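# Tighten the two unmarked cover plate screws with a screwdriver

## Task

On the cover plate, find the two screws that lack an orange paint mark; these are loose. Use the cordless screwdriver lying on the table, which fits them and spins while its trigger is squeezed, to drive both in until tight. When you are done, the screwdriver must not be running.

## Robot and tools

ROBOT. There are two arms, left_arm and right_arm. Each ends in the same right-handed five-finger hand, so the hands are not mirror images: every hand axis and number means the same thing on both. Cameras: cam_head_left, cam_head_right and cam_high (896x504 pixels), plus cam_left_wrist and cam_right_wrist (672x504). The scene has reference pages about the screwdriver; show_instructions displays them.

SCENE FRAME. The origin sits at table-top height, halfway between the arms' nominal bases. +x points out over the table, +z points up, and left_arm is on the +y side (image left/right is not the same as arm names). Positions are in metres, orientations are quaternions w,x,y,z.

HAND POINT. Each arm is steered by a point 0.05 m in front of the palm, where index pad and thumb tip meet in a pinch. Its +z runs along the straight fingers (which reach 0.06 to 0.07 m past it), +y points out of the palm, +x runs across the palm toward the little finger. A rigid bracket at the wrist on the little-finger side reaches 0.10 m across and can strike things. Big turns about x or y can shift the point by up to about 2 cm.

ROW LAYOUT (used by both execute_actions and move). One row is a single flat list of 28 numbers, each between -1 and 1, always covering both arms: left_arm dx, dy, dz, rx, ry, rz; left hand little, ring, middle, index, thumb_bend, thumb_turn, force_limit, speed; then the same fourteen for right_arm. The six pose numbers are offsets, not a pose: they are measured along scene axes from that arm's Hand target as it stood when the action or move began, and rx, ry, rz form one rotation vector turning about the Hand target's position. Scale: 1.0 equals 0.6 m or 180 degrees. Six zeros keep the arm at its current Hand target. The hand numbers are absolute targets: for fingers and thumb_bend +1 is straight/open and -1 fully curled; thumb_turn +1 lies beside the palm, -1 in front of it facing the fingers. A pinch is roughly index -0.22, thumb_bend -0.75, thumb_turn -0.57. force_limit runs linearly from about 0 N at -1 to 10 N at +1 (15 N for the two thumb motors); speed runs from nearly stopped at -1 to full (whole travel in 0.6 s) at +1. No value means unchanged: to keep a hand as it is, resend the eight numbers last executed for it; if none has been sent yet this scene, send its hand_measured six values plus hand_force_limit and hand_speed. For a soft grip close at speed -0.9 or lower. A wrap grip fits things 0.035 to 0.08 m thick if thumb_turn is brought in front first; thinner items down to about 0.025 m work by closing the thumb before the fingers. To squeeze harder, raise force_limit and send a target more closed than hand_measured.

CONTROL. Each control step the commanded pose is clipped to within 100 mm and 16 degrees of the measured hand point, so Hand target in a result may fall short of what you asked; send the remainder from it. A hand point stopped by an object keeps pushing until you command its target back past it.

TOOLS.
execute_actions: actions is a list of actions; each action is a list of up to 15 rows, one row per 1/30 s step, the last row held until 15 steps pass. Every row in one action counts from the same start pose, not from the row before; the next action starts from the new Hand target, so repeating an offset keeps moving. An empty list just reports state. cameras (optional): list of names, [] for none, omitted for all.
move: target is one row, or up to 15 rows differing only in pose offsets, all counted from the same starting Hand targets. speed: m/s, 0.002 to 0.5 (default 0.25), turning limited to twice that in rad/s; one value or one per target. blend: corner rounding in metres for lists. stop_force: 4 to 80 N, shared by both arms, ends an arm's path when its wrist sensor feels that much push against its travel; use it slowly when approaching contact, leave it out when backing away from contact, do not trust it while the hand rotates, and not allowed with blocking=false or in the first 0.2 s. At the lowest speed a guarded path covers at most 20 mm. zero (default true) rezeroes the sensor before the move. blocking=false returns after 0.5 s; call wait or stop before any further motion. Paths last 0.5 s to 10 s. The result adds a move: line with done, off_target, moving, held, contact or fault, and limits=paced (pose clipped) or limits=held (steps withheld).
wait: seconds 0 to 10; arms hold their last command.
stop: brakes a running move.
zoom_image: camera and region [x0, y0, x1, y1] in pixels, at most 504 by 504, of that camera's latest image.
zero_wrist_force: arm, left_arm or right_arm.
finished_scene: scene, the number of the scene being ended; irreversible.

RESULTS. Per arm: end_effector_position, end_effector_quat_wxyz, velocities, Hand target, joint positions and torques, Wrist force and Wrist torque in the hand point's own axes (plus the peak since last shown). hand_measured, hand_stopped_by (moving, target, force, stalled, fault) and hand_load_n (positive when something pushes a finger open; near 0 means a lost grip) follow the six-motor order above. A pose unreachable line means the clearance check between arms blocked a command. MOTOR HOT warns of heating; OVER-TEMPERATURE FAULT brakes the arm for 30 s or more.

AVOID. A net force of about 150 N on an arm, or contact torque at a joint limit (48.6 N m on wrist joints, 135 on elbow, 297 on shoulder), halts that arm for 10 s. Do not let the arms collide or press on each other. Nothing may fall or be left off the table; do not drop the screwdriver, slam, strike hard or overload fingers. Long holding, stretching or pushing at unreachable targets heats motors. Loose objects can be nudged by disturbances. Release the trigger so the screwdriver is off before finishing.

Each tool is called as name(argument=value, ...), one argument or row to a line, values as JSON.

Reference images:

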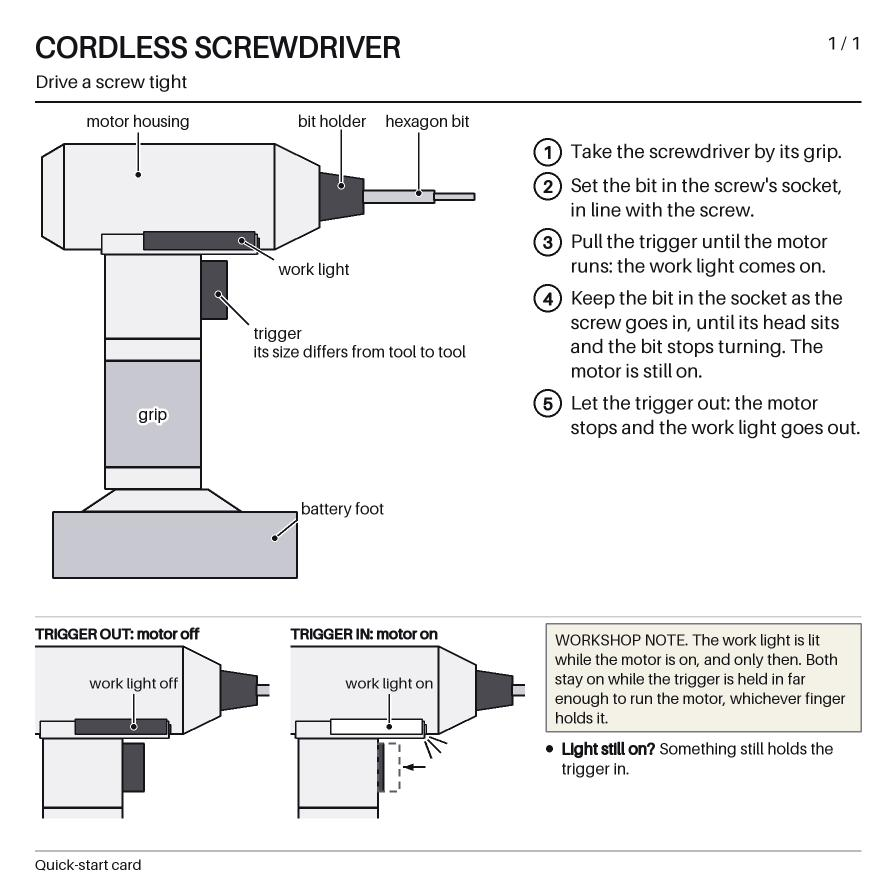

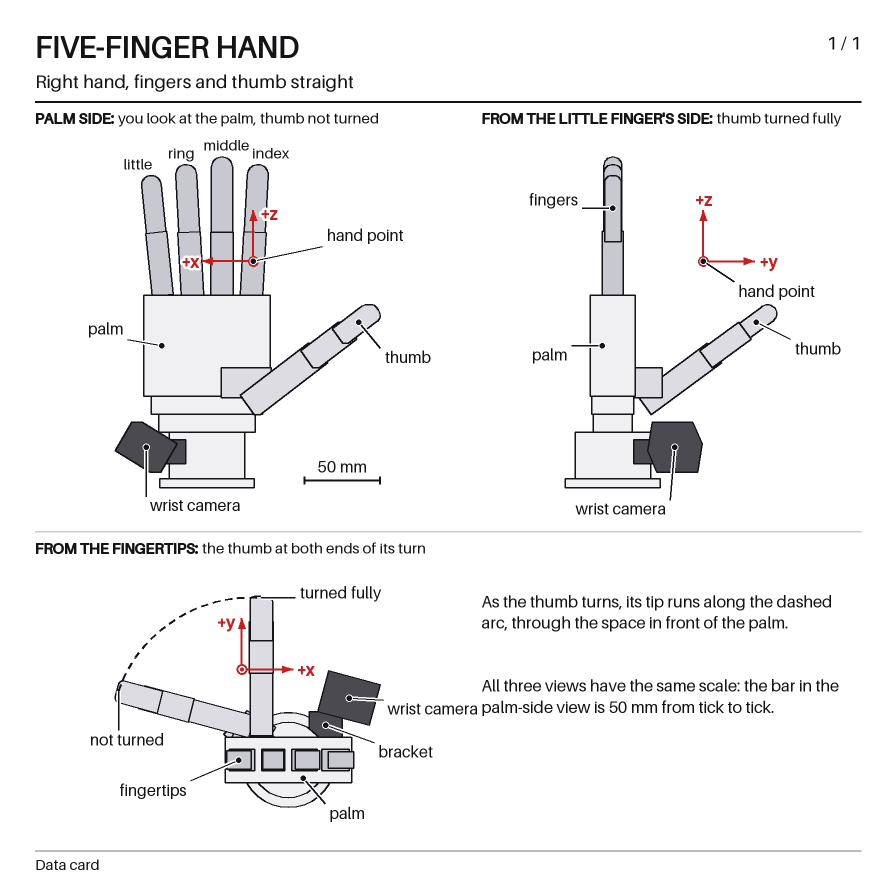

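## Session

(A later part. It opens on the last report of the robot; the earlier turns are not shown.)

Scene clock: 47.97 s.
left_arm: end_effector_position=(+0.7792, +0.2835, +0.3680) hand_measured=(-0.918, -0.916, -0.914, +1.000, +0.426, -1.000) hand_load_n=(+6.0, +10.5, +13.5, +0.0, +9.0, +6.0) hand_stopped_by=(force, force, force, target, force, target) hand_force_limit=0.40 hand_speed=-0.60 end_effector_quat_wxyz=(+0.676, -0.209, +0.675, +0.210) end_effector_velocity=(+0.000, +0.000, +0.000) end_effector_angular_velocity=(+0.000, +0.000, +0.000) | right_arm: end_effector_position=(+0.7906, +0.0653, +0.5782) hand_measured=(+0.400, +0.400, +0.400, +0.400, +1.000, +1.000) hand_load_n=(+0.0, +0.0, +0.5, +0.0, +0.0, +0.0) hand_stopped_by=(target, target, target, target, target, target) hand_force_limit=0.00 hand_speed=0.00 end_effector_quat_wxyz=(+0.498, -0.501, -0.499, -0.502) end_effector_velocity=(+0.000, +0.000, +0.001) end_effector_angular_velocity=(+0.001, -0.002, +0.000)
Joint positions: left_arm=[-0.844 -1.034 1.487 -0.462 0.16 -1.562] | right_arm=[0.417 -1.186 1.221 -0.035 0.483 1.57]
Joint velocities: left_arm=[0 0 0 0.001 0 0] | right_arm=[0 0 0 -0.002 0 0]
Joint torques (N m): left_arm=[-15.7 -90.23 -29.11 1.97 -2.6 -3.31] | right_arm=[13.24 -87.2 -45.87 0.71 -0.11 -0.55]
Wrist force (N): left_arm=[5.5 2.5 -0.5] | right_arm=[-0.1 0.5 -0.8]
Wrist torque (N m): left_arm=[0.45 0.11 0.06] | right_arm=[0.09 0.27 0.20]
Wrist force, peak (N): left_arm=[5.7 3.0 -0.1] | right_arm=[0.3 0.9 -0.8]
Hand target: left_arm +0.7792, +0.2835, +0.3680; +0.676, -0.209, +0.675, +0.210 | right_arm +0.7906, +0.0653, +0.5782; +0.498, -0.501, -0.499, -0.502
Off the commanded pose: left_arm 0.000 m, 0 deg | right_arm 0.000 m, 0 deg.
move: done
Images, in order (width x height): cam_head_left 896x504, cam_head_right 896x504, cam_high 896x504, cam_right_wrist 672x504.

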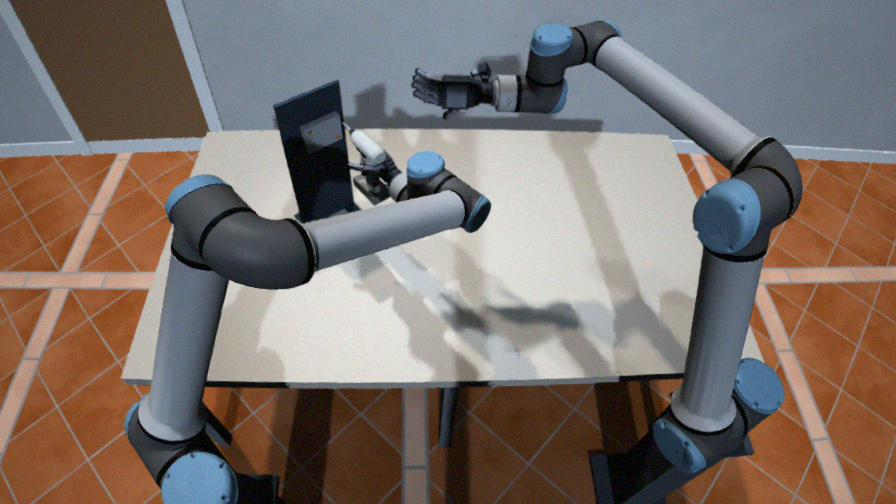

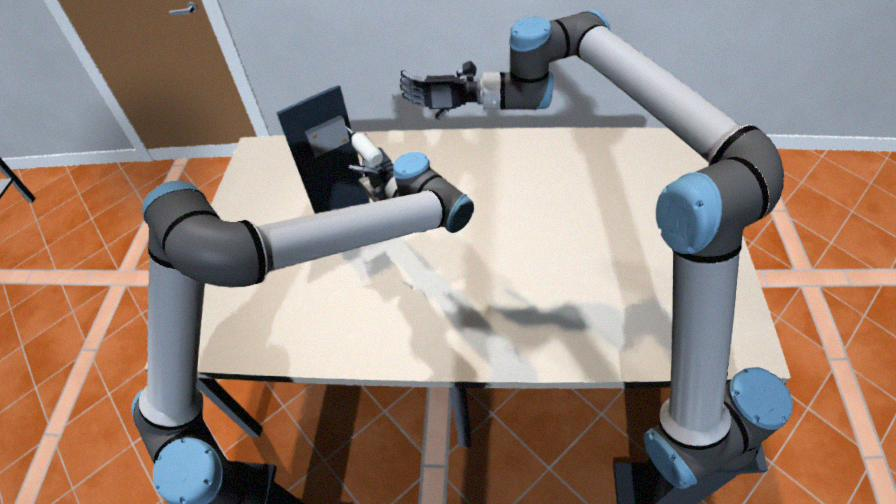

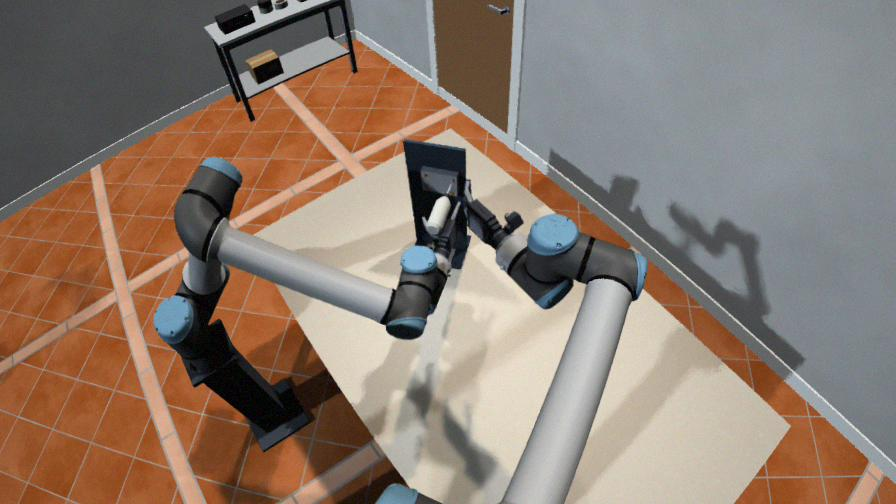

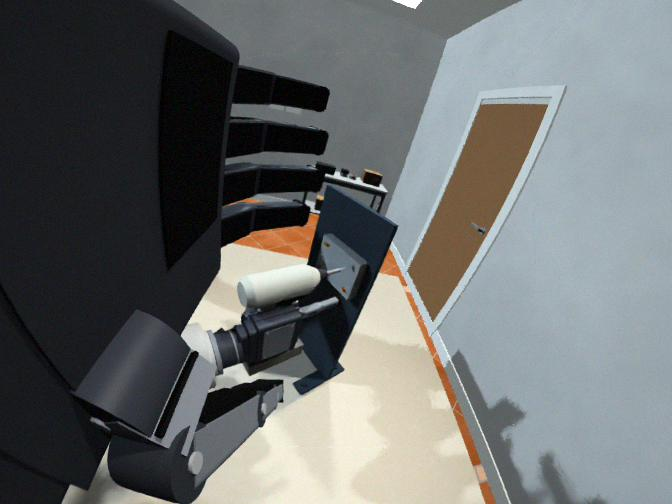

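move(
  target=[0.0101,0.0032,-0.0017,0,0,0,-1,-1,-1,1,-1,-1,0.4,-0.6,0,0,0,0,0,0,0.4,0.4,0.4,0.4,1,1,0,0],
  speed=0.03,
  stop_force=6,
  cameras=["cam_head_left","cam_head_right","cam_high","cam_right_wrist"],
)

zoom_image(
  camera="cam_right_wrist",
  region=[325, 250, 370, 300],
)

zoom_image(
  camera="cam_high",
  region=[436, 165, 466, 205],
)

zoom_image(
  camera="cam_head_left",
  region=[325, 105, 355, 140],
)

zoom_image(
  camera="cam_head_right",
  region=[325, 105, 355, 140],
)

Scene clock: 50.60 s.
left_arm: end_effector_position=(+0.7853, +0.2854, +0.3670) hand_measured=(-0.918, -0.916, -0.914, +1.000, +0.426, -1.000) hand_load_n=(+6.0, +11.0, +13.5, +0.0, +9.0, +6.0) hand_stopped_by=(force, force, force, target, force, target) hand_force_limit=0.40 hand_speed=-0.60 end_effector_quat_wxyz=(+0.676, -0.209, +0.675, +0.210) end_effector_velocity=(+0.000, +0.000, +0.001) end_effector_angular_velocity=(-0.001, -0.001, +0.000) | right_arm: end_effector_position=(+0.7906, +0.0653, +0.5782) hand_measured=(+0.400, +0.400, +0.400, +0.400, +1.000, +1.000) hand_load_n=(+0.0, +0.0, +0.0, +0.0, +0.0, +0.0) hand_stopped_by=(target, target, target, target, target, target) hand_force_limit=0.00 hand_speed=0.00 end_effector_quat_wxyz=(+0.498, -0.501, -0.499, -0.502) end_effector_velocity=(+0.000, +0.000, +0.000) end_effector_angular_velocity=(+0.000, +0.000, +0.000)
Joint positions: left_arm=[-0.837 -1.027 1.478 -0.46 0.167 -1.562] | right_arm=[0.417 -1.186 1.221 -0.035 0.483 1.57]
Joint velocities: left_arm=[0 -0.001 0 0 0 -0.001] | right_arm=[0 0 0 -0.001 0 0]
Joint torques (N m): left_arm=[-15.47 -98.2 -29.71 0.95 -1.51 -3.08] | right_arm=[12.16 -86.3 -47.17 0.32 -0.13 -0.7]
Wrist force (N): left_arm=[5.5 2.7 -0.1] | right_arm=[-0.4 0.5 -0.7]
Wrist torque (N m): left_arm=[0.45 0.10 0.07] | right_arm=[0.09 0.32 0.19]
Wrist force, peak (N): left_arm=[5.8 3.0 -0.4] | right_arm=[0.0 0.6 -1.2]
Hand target: left_arm +0.7853, +0.2854, +0.3670; +0.676, -0.209, +0.675, +0.210 | right_arm +0.7906, +0.0653, +0.5782; +0.498, -0.501, -0.499, -0.502
Off the commanded pose: left_arm 0.000 m, 0 deg | right_arm 0.000 m, 0 deg.
move: done
Images, in order (width x height): cam_head_left 896x504, cam_head_right 896x504, cam_high 896x504, cam_right_wrist 672x504.

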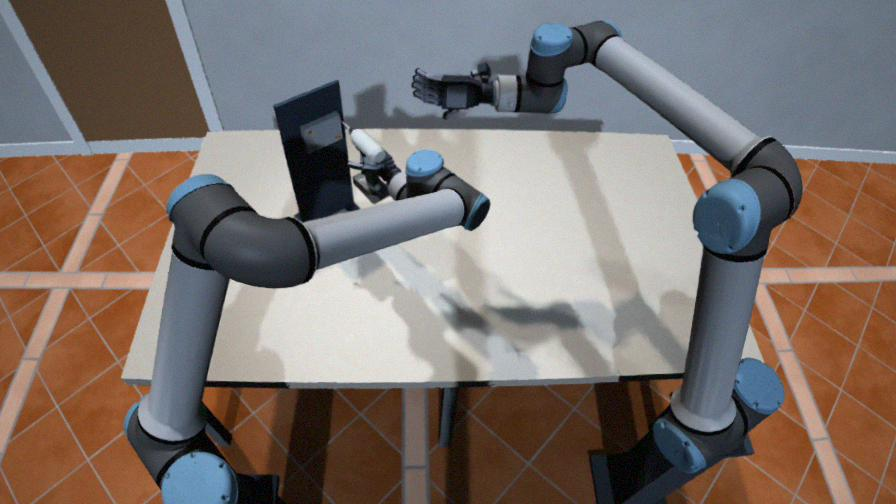

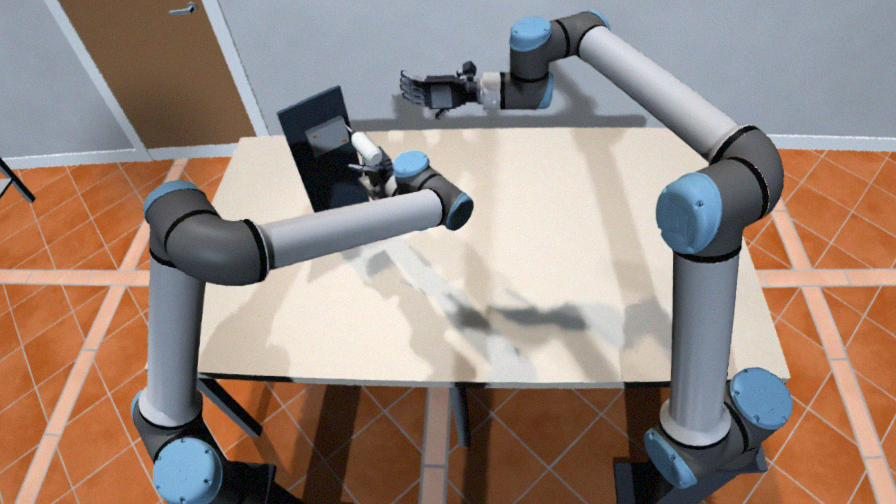

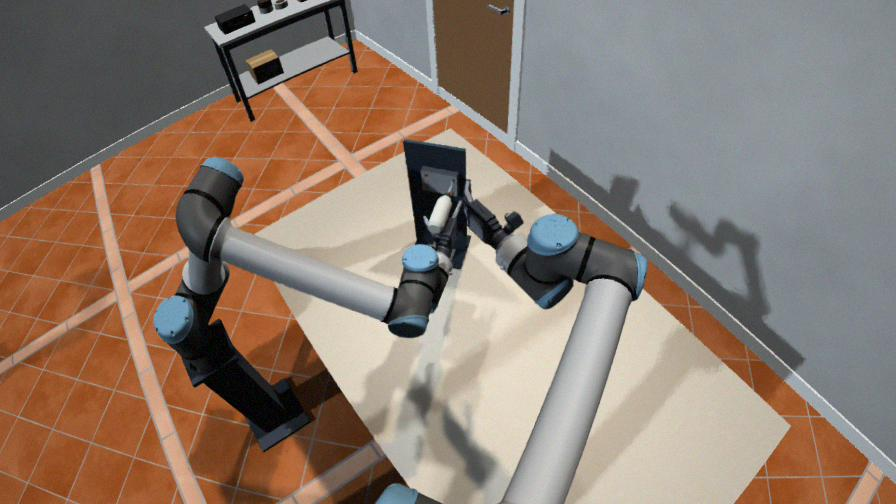

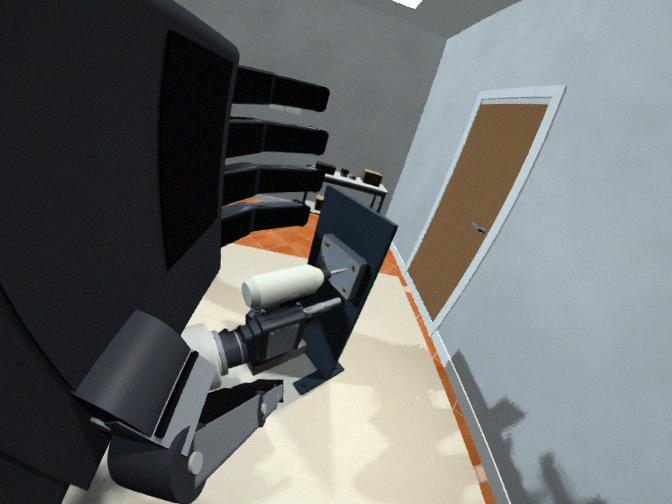

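Scaled by 10.080 from the camera's 672x504 image, which has a finer 960x720 frame.

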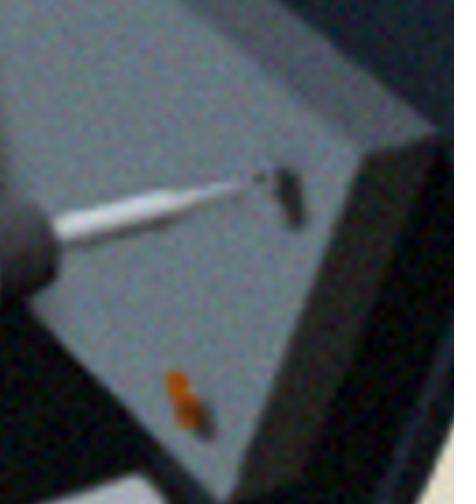

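Scaled by 12.600.

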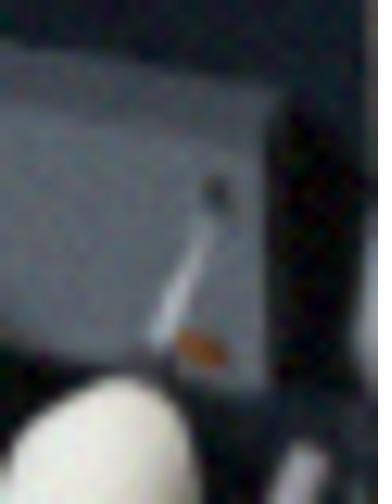

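Scaled by 14.400.

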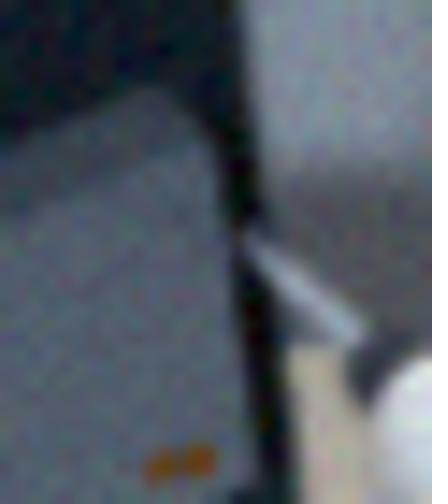

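Scaled by 14.400.

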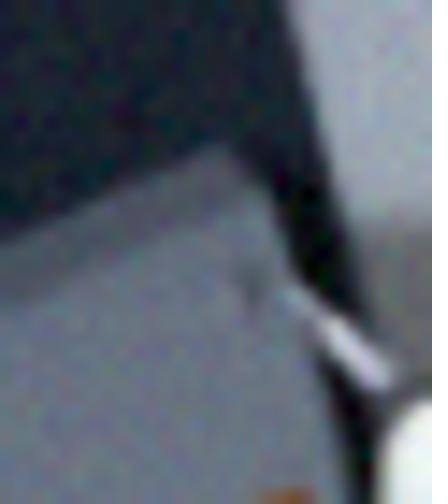

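move(
  target=[-0.0028,0.0124,-0.0033,0,0,0,-1,-1,-1,1,-1,-1,0.4,-0.6,0,0,0,0,0,0,0.4,0.4,0.4,0.4,1,1,0,0],
  speed=0.03,
  stop_force=6,
  cameras=["cam_head_left","cam_head_right","cam_high","cam_right_wrist"],
)

zoom_image(
  camera="cam_right_wrist",
  region=[325, 250, 370, 300],
)

zoom_image(
  camera="cam_high",
  region=[436, 165, 466, 205],
)

zoom_image(
  camera="cam_head_left",
  region=[325, 105, 355, 140],
)

zoom_image(
  camera="cam_head_right",
  region=[325, 105, 355, 140],
)

Scene clock: 53.73 s.
left_arm: end_effector_position=(+0.7836, +0.2928, +0.3650) hand_measured=(-0.918, -0.916, -0.914, +1.000, +0.426, -1.000) hand_load_n=(+6.0, +11.0, +13.5, +0.0, +9.0, +6.0) hand_stopped_by=(force, force, force, target, force, target) hand_force_limit=0.40 hand_speed=-0.60 end_effector_quat_wxyz=(+0.676, -0.209, +0.675, +0.210) end_effector_velocity=(+0.000, -0.001, +0.000) end_effector_angular_velocity=(+0.001, +0.001, -0.001) | right_arm: end_effector_position=(+0.7906, +0.0653, +0.5782) hand_measured=(+0.400, +0.400, +0.400, +0.400, +1.000, +1.000) hand_load_n=(+0.0, +0.0, +0.0, +0.0, +0.0, +0.0) hand_stopped_by=(target, target, target, target, target, target) hand_force_limit=0.00 hand_speed=0.00 end_effector_quat_wxyz=(+0.498, -0.501, -0.499, -0.502) end_effector_velocity=(+0.000, +0.000, +0.000) end_effector_angular_velocity=(+0.001, -0.002, +0.000)
Joint positions: left_arm=[-0.832 -1.034 1.493 -0.468 0.171 -1.563] | right_arm=[0.417 -1.186 1.221 -0.035 0.483 1.57]
Joint velocities: left_arm=[-0.001 0 0 0 0 0.001] | right_arm=[0 0 0 -0.002 0 0]
Joint torques (N m): left_arm=[-14.53 -63.34 -53.84 1.85 -1.64 4.41] | right_arm=[13.18 -85.42 -46.72 0.1 0.02 -0.55]
Wrist force (N): left_arm=[5.6 2.9 -0.3] | right_arm=[0.0 0.3 -0.7]
Wrist torque (N m): left_arm=[0.49 0.09 0.08] | right_arm=[0.06 0.26 0.20]
Wrist force, peak (N): left_arm=[5.8 2.8 -0.5] | right_arm=[-0.2 0.9 -1.0]
Hand target: left_arm +0.7836, +0.2928, +0.3650; +0.676, -0.209, +0.675, +0.210 | right_arm +0.7906, +0.0653, +0.5782; +0.498, -0.501, -0.499, -0.502
Off the commanded pose: left_arm 0.000 m, 0 deg | right_arm 0.000 m, 0 deg.
move: done
Images, in order (width x height): cam_head_left 896x504, cam_head_right 896x504, cam_high 896x504, cam_right_wrist 672x504.

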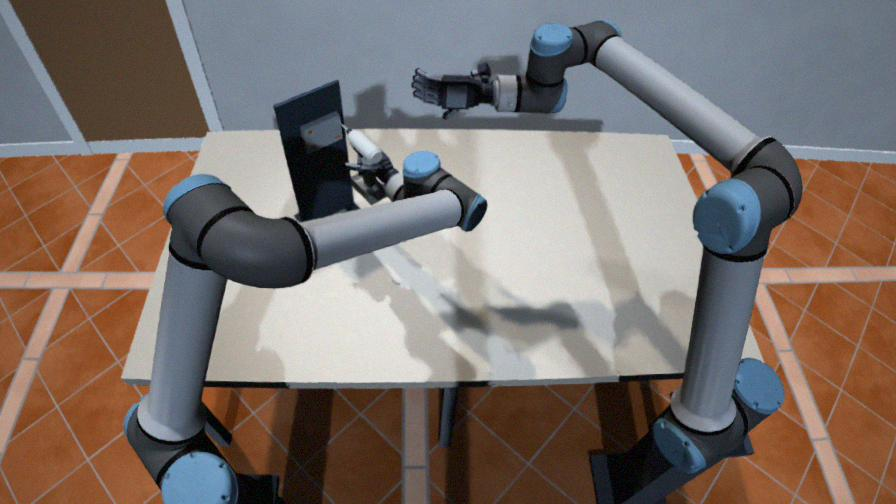

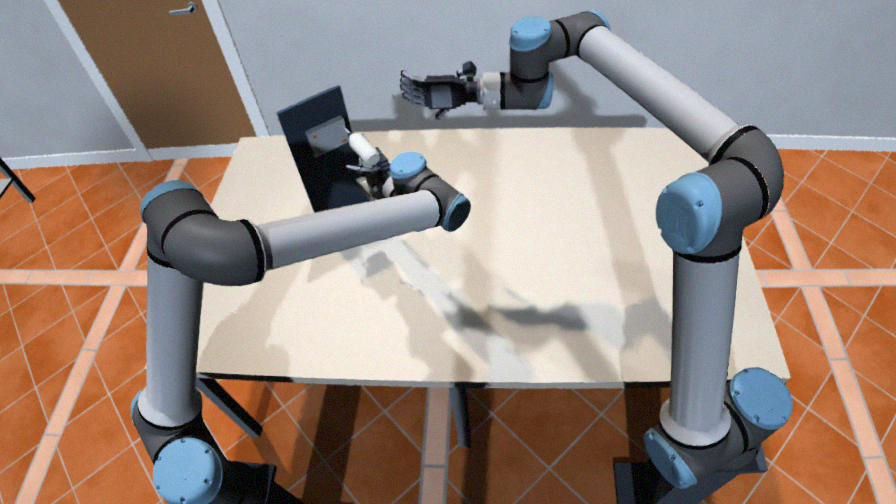

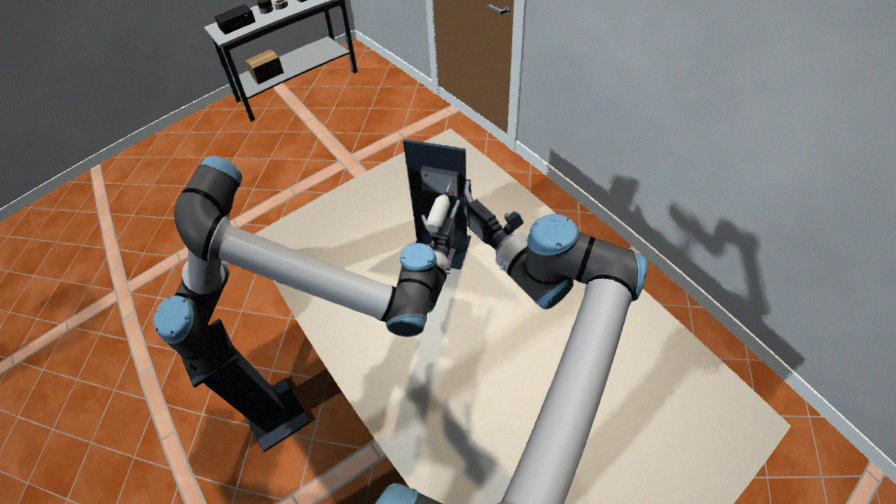

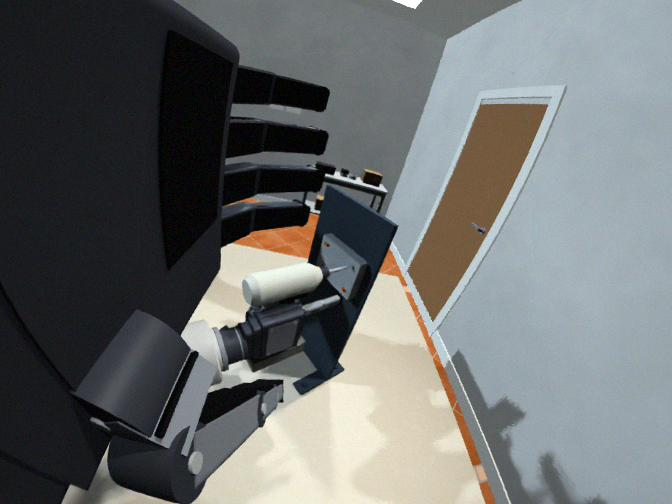

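Scaled by 10.080 from the camera's 672x504 image, which has a finer 960x720 frame.

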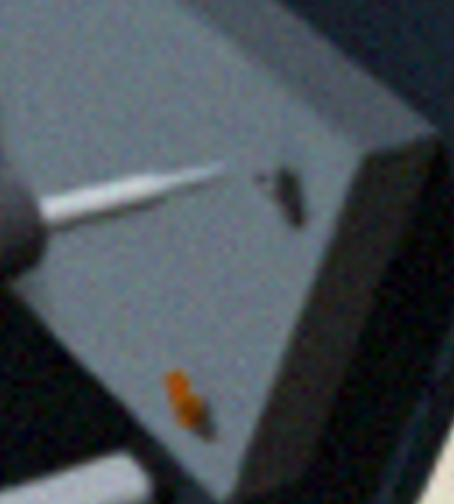

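Scaled by 12.600.

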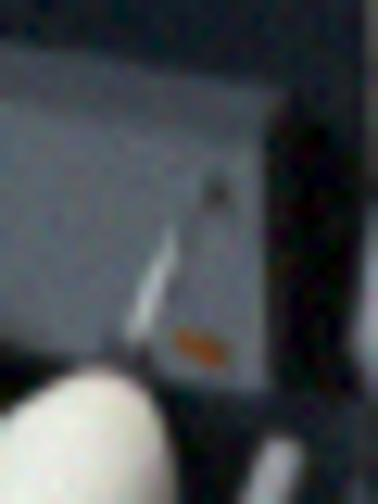

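Scaled by 14.400.

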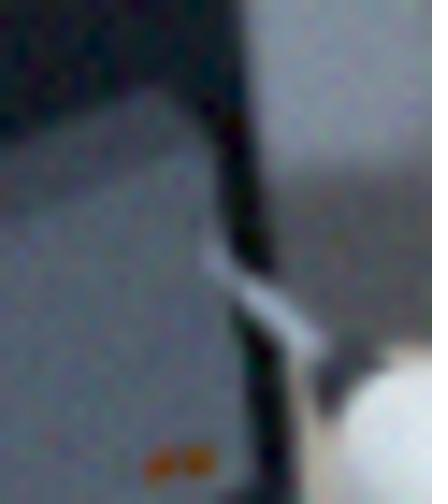

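Scaled by 14.400.

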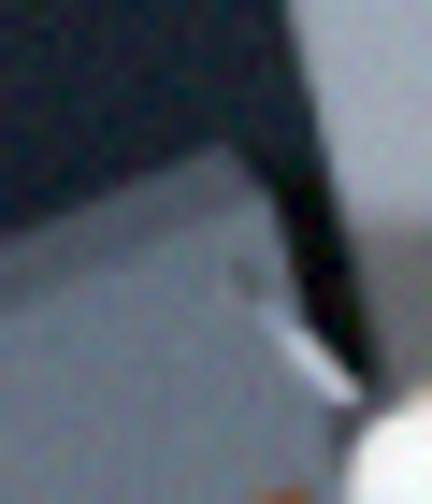

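move(
  target=[0,0,0,0,0,0,-1,-1,-1,1,-1,-1,0.4,-0.6,0.1167,0.3,0.1333,0,0,0,1,1,1,1,1,-1,0,0.5],
  speed=0.15,
  cameras=["cam_head_left","cam_high","cam_right_wrist"],
)

Scene clock: 56.67 s.
left_arm: end_effector_position=(+0.7836, +0.2928, +0.3650) hand_measured=(-0.918, -0.916, -0.914, +1.000, +0.426, -1.000) hand_load_n=(+6.0, +11.0, +13.5, +0.0, +9.0, +6.0) hand_stopped_by=(force, force, force, target, force, target) hand_force_limit=0.40 hand_speed=-0.60 end_effector_quat_wxyz=(+0.676, -0.209, +0.675, +0.210) end_effector_velocity=(+0.000, +0.000, +0.000) end_effector_angular_velocity=(+0.000, +0.000, +0.001) | right_arm: end_effector_position=(+0.8607, +0.2456, +0.6583) hand_measured=(+1.000, +1.000, +1.000, +1.000, +1.000, -1.000) hand_load_n=(+0.0, +0.0, +0.0, +0.0, +0.5, +0.0) hand_stopped_by=(target, target, target, target, target, target) hand_force_limit=0.00 hand_speed=0.50 end_effector_quat_wxyz=(+0.498, -0.501, -0.499, -0.502) end_effector_velocity=(+0.001, +0.000, -0.001) end_effector_angular_velocity=(+0.000, +0.000, +0.000)
Joint positions: left_arm=[-0.832 -1.034 1.493 -0.468 0.171 -1.563] | right_arm=[0.55 -0.758 0.386 0.372 0.616 1.57]
Joint velocities: left_arm=[0 0 0 0 -0.001 0] | right_arm=[0 0.001 -0.001 0 0 0]
Joint torques (N m): left_arm=[-11.39 -63.07 -46.21 1.85 -1.17 3.01] | right_arm=[-14.39 -105.8 -44 -2.98 1.35 2]
Wrist force (N): left_arm=[5.7 2.6 -0.2] | right_arm=[0.1 0.9 -1.0]
Wrist torque (N m): left_arm=[0.44 0.08 0.08] | right_arm=[0.18 0.24 0.20]
Wrist force, peak (N): left_arm=[6.0 2.8 -0.4] | right_arm=[-0.3 0.1 -2.3]
Hand target: left_arm +0.7836, +0.2928, +0.3650; +0.676, -0.209, +0.675, +0.210 | right_arm +0.8608, +0.2455, +0.6583; +0.498, -0.501, -0.499, -0.502
Off the commanded pose: left_arm 0.000 m, 0 deg | right_arm 0.000 m, 0 deg.
move: done
Images, in order (width x height): cam_head_left 896x504, cam_high 896x504, cam_right_wrist 672x504.

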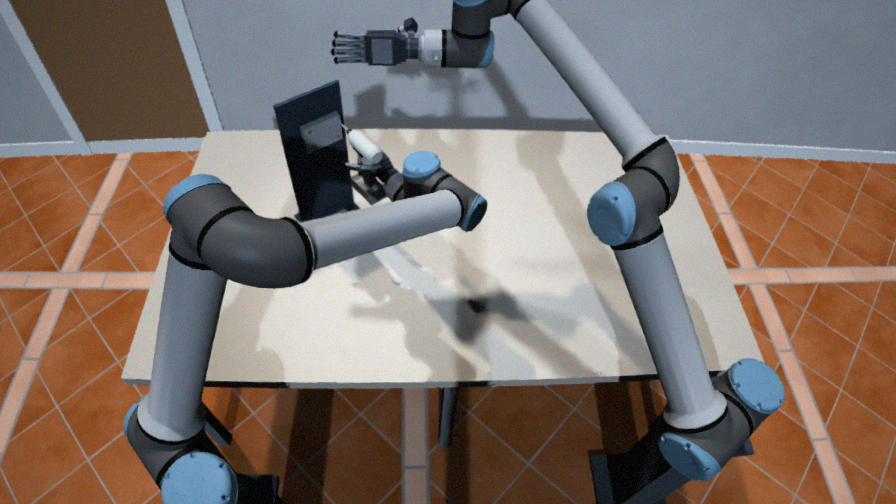

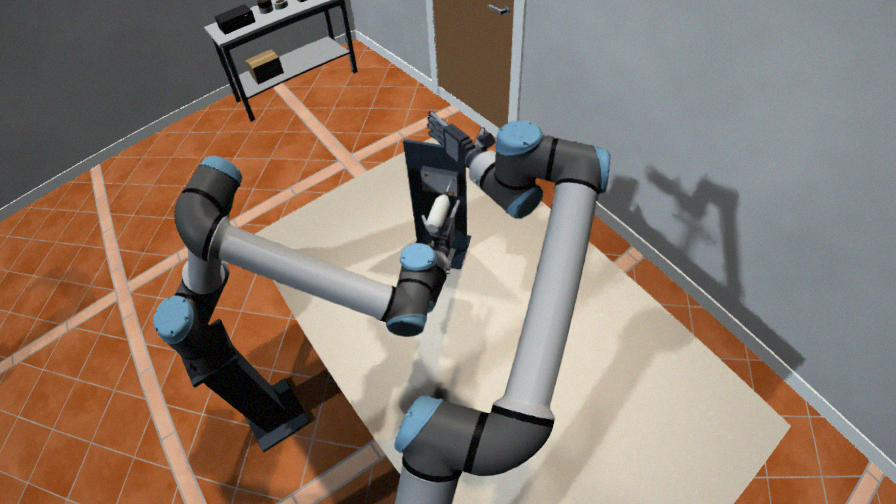

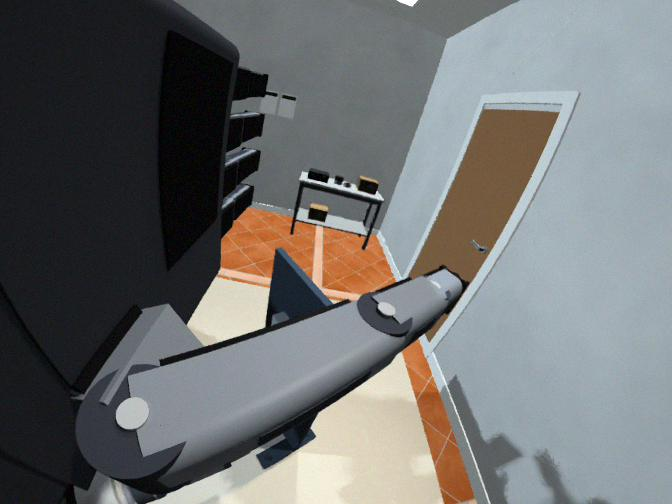

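move(
  target=[0,0,0,0,0,0,-1,-1,-1,1,-1,-1,0.4,-0.6,0,0,0,0,0,0,1,1,1,1,1,1,0,0.5],
  cameras=["cam_high","cam_right_wrist"],
)

zoom_image(
  camera="cam_high",
  region=[436, 165, 466, 205],
)

Scene clock: 58.00 s.
left_arm: end_effector_position=(+0.7836, +0.2928, +0.3650) hand_measured=(-0.918, -0.916, -0.914, +1.000, +0.426, -1.000) hand_load_n=(+6.0, +10.5, +13.5, +0.0, +9.0, +6.5) hand_stopped_by=(force, force, force, target, force, target) hand_force_limit=0.40 hand_speed=-0.60 end_effector_quat_wxyz=(+0.676, -0.209, +0.675, +0.210) end_effector_velocity=(+0.000, +0.000, +0.000) end_effector_angular_velocity=(+0.000, +0.000, +0.000) | right_arm: end_effector_position=(+0.8608, +0.2455, +0.6583) hand_measured=(+1.000, +1.000, +1.000, +1.000, +1.000, +1.000) hand_load_n=(+0.0, +0.0, +0.0, +0.0, +0.0, +0.0) hand_stopped_by=(target, target, target, target, target, target) hand_force_limit=0.00 hand_speed=0.50 end_effector_quat_wxyz=(+0.498, -0.501, -0.499, -0.502) end_effector_velocity=(+0.000, +0.000, +0.000) end_effector_angular_velocity=(+0.000, +0.000, +0.000)
Joint positions: left_arm=[-0.832 -1.034 1.493 -0.468 0.171 -1.563] | right_arm=[0.55 -0.758 0.387 0.371 0.616 1.57]
Joint velocities: left_arm=[0 0 0 0 0 0] | right_arm=[0 0 0 0 0 0]
Joint torques (N m): left_arm=[-7.34 -64.27 -42.67 1.75 -0.65 2.64] | right_arm=[-15.05 -117.83 -34.19 -3.67 1.52 1.91]
Wrist force (N): left_arm=[5.2 2.7 -0.2] | right_arm=[0.2 0.2 -0.7]
Wrist torque (N m): left_arm=[0.45 0.15 0.05] | right_arm=[0.05 0.21 0.18]
Wrist force, peak (N): left_arm=[5.6 3.1 0.0] | right_arm=[0.2 0.8 -1.2]
Hand target: left_arm +0.7836, +0.2928, +0.3650; +0.676, -0.209, +0.675, +0.210 | right_arm +0.8608, +0.2455, +0.6583; +0.498, -0.501, -0.499, -0.502
Off the commanded pose: left_arm 0.000 m, 0 deg | right_arm 0.000 m, 0 deg.
move: done
Images, in order (width x height): cam_high 896x504, cam_right_wrist 672x504.

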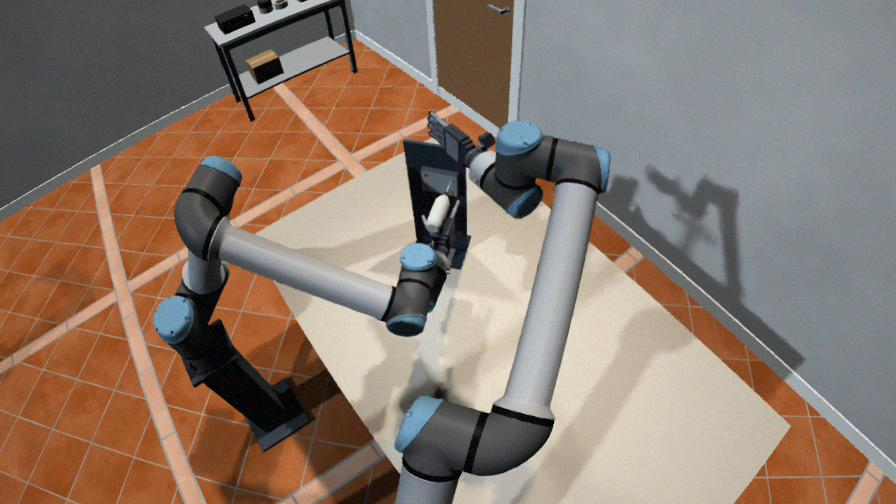

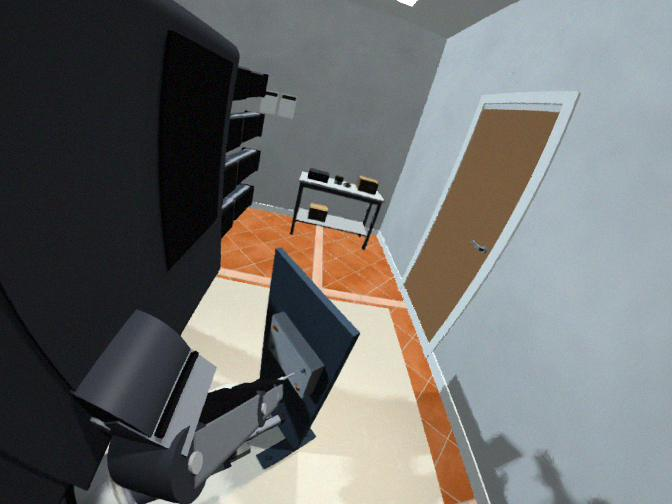

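Scaled by 12.600.

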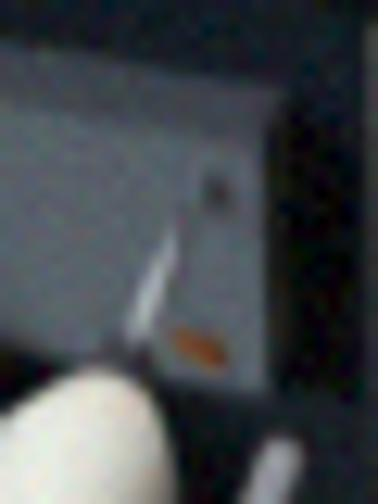

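zoom_image(
  camera="cam_right_wrist",
  region=[265, 335, 335, 410],
)

Scaled by 6.720 from the camera's 672x504 image, which has a finer 960x720 frame.

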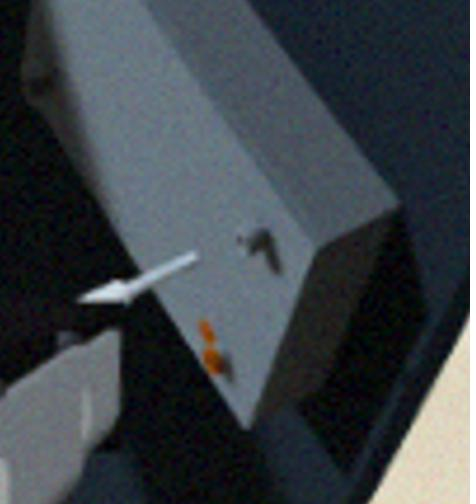

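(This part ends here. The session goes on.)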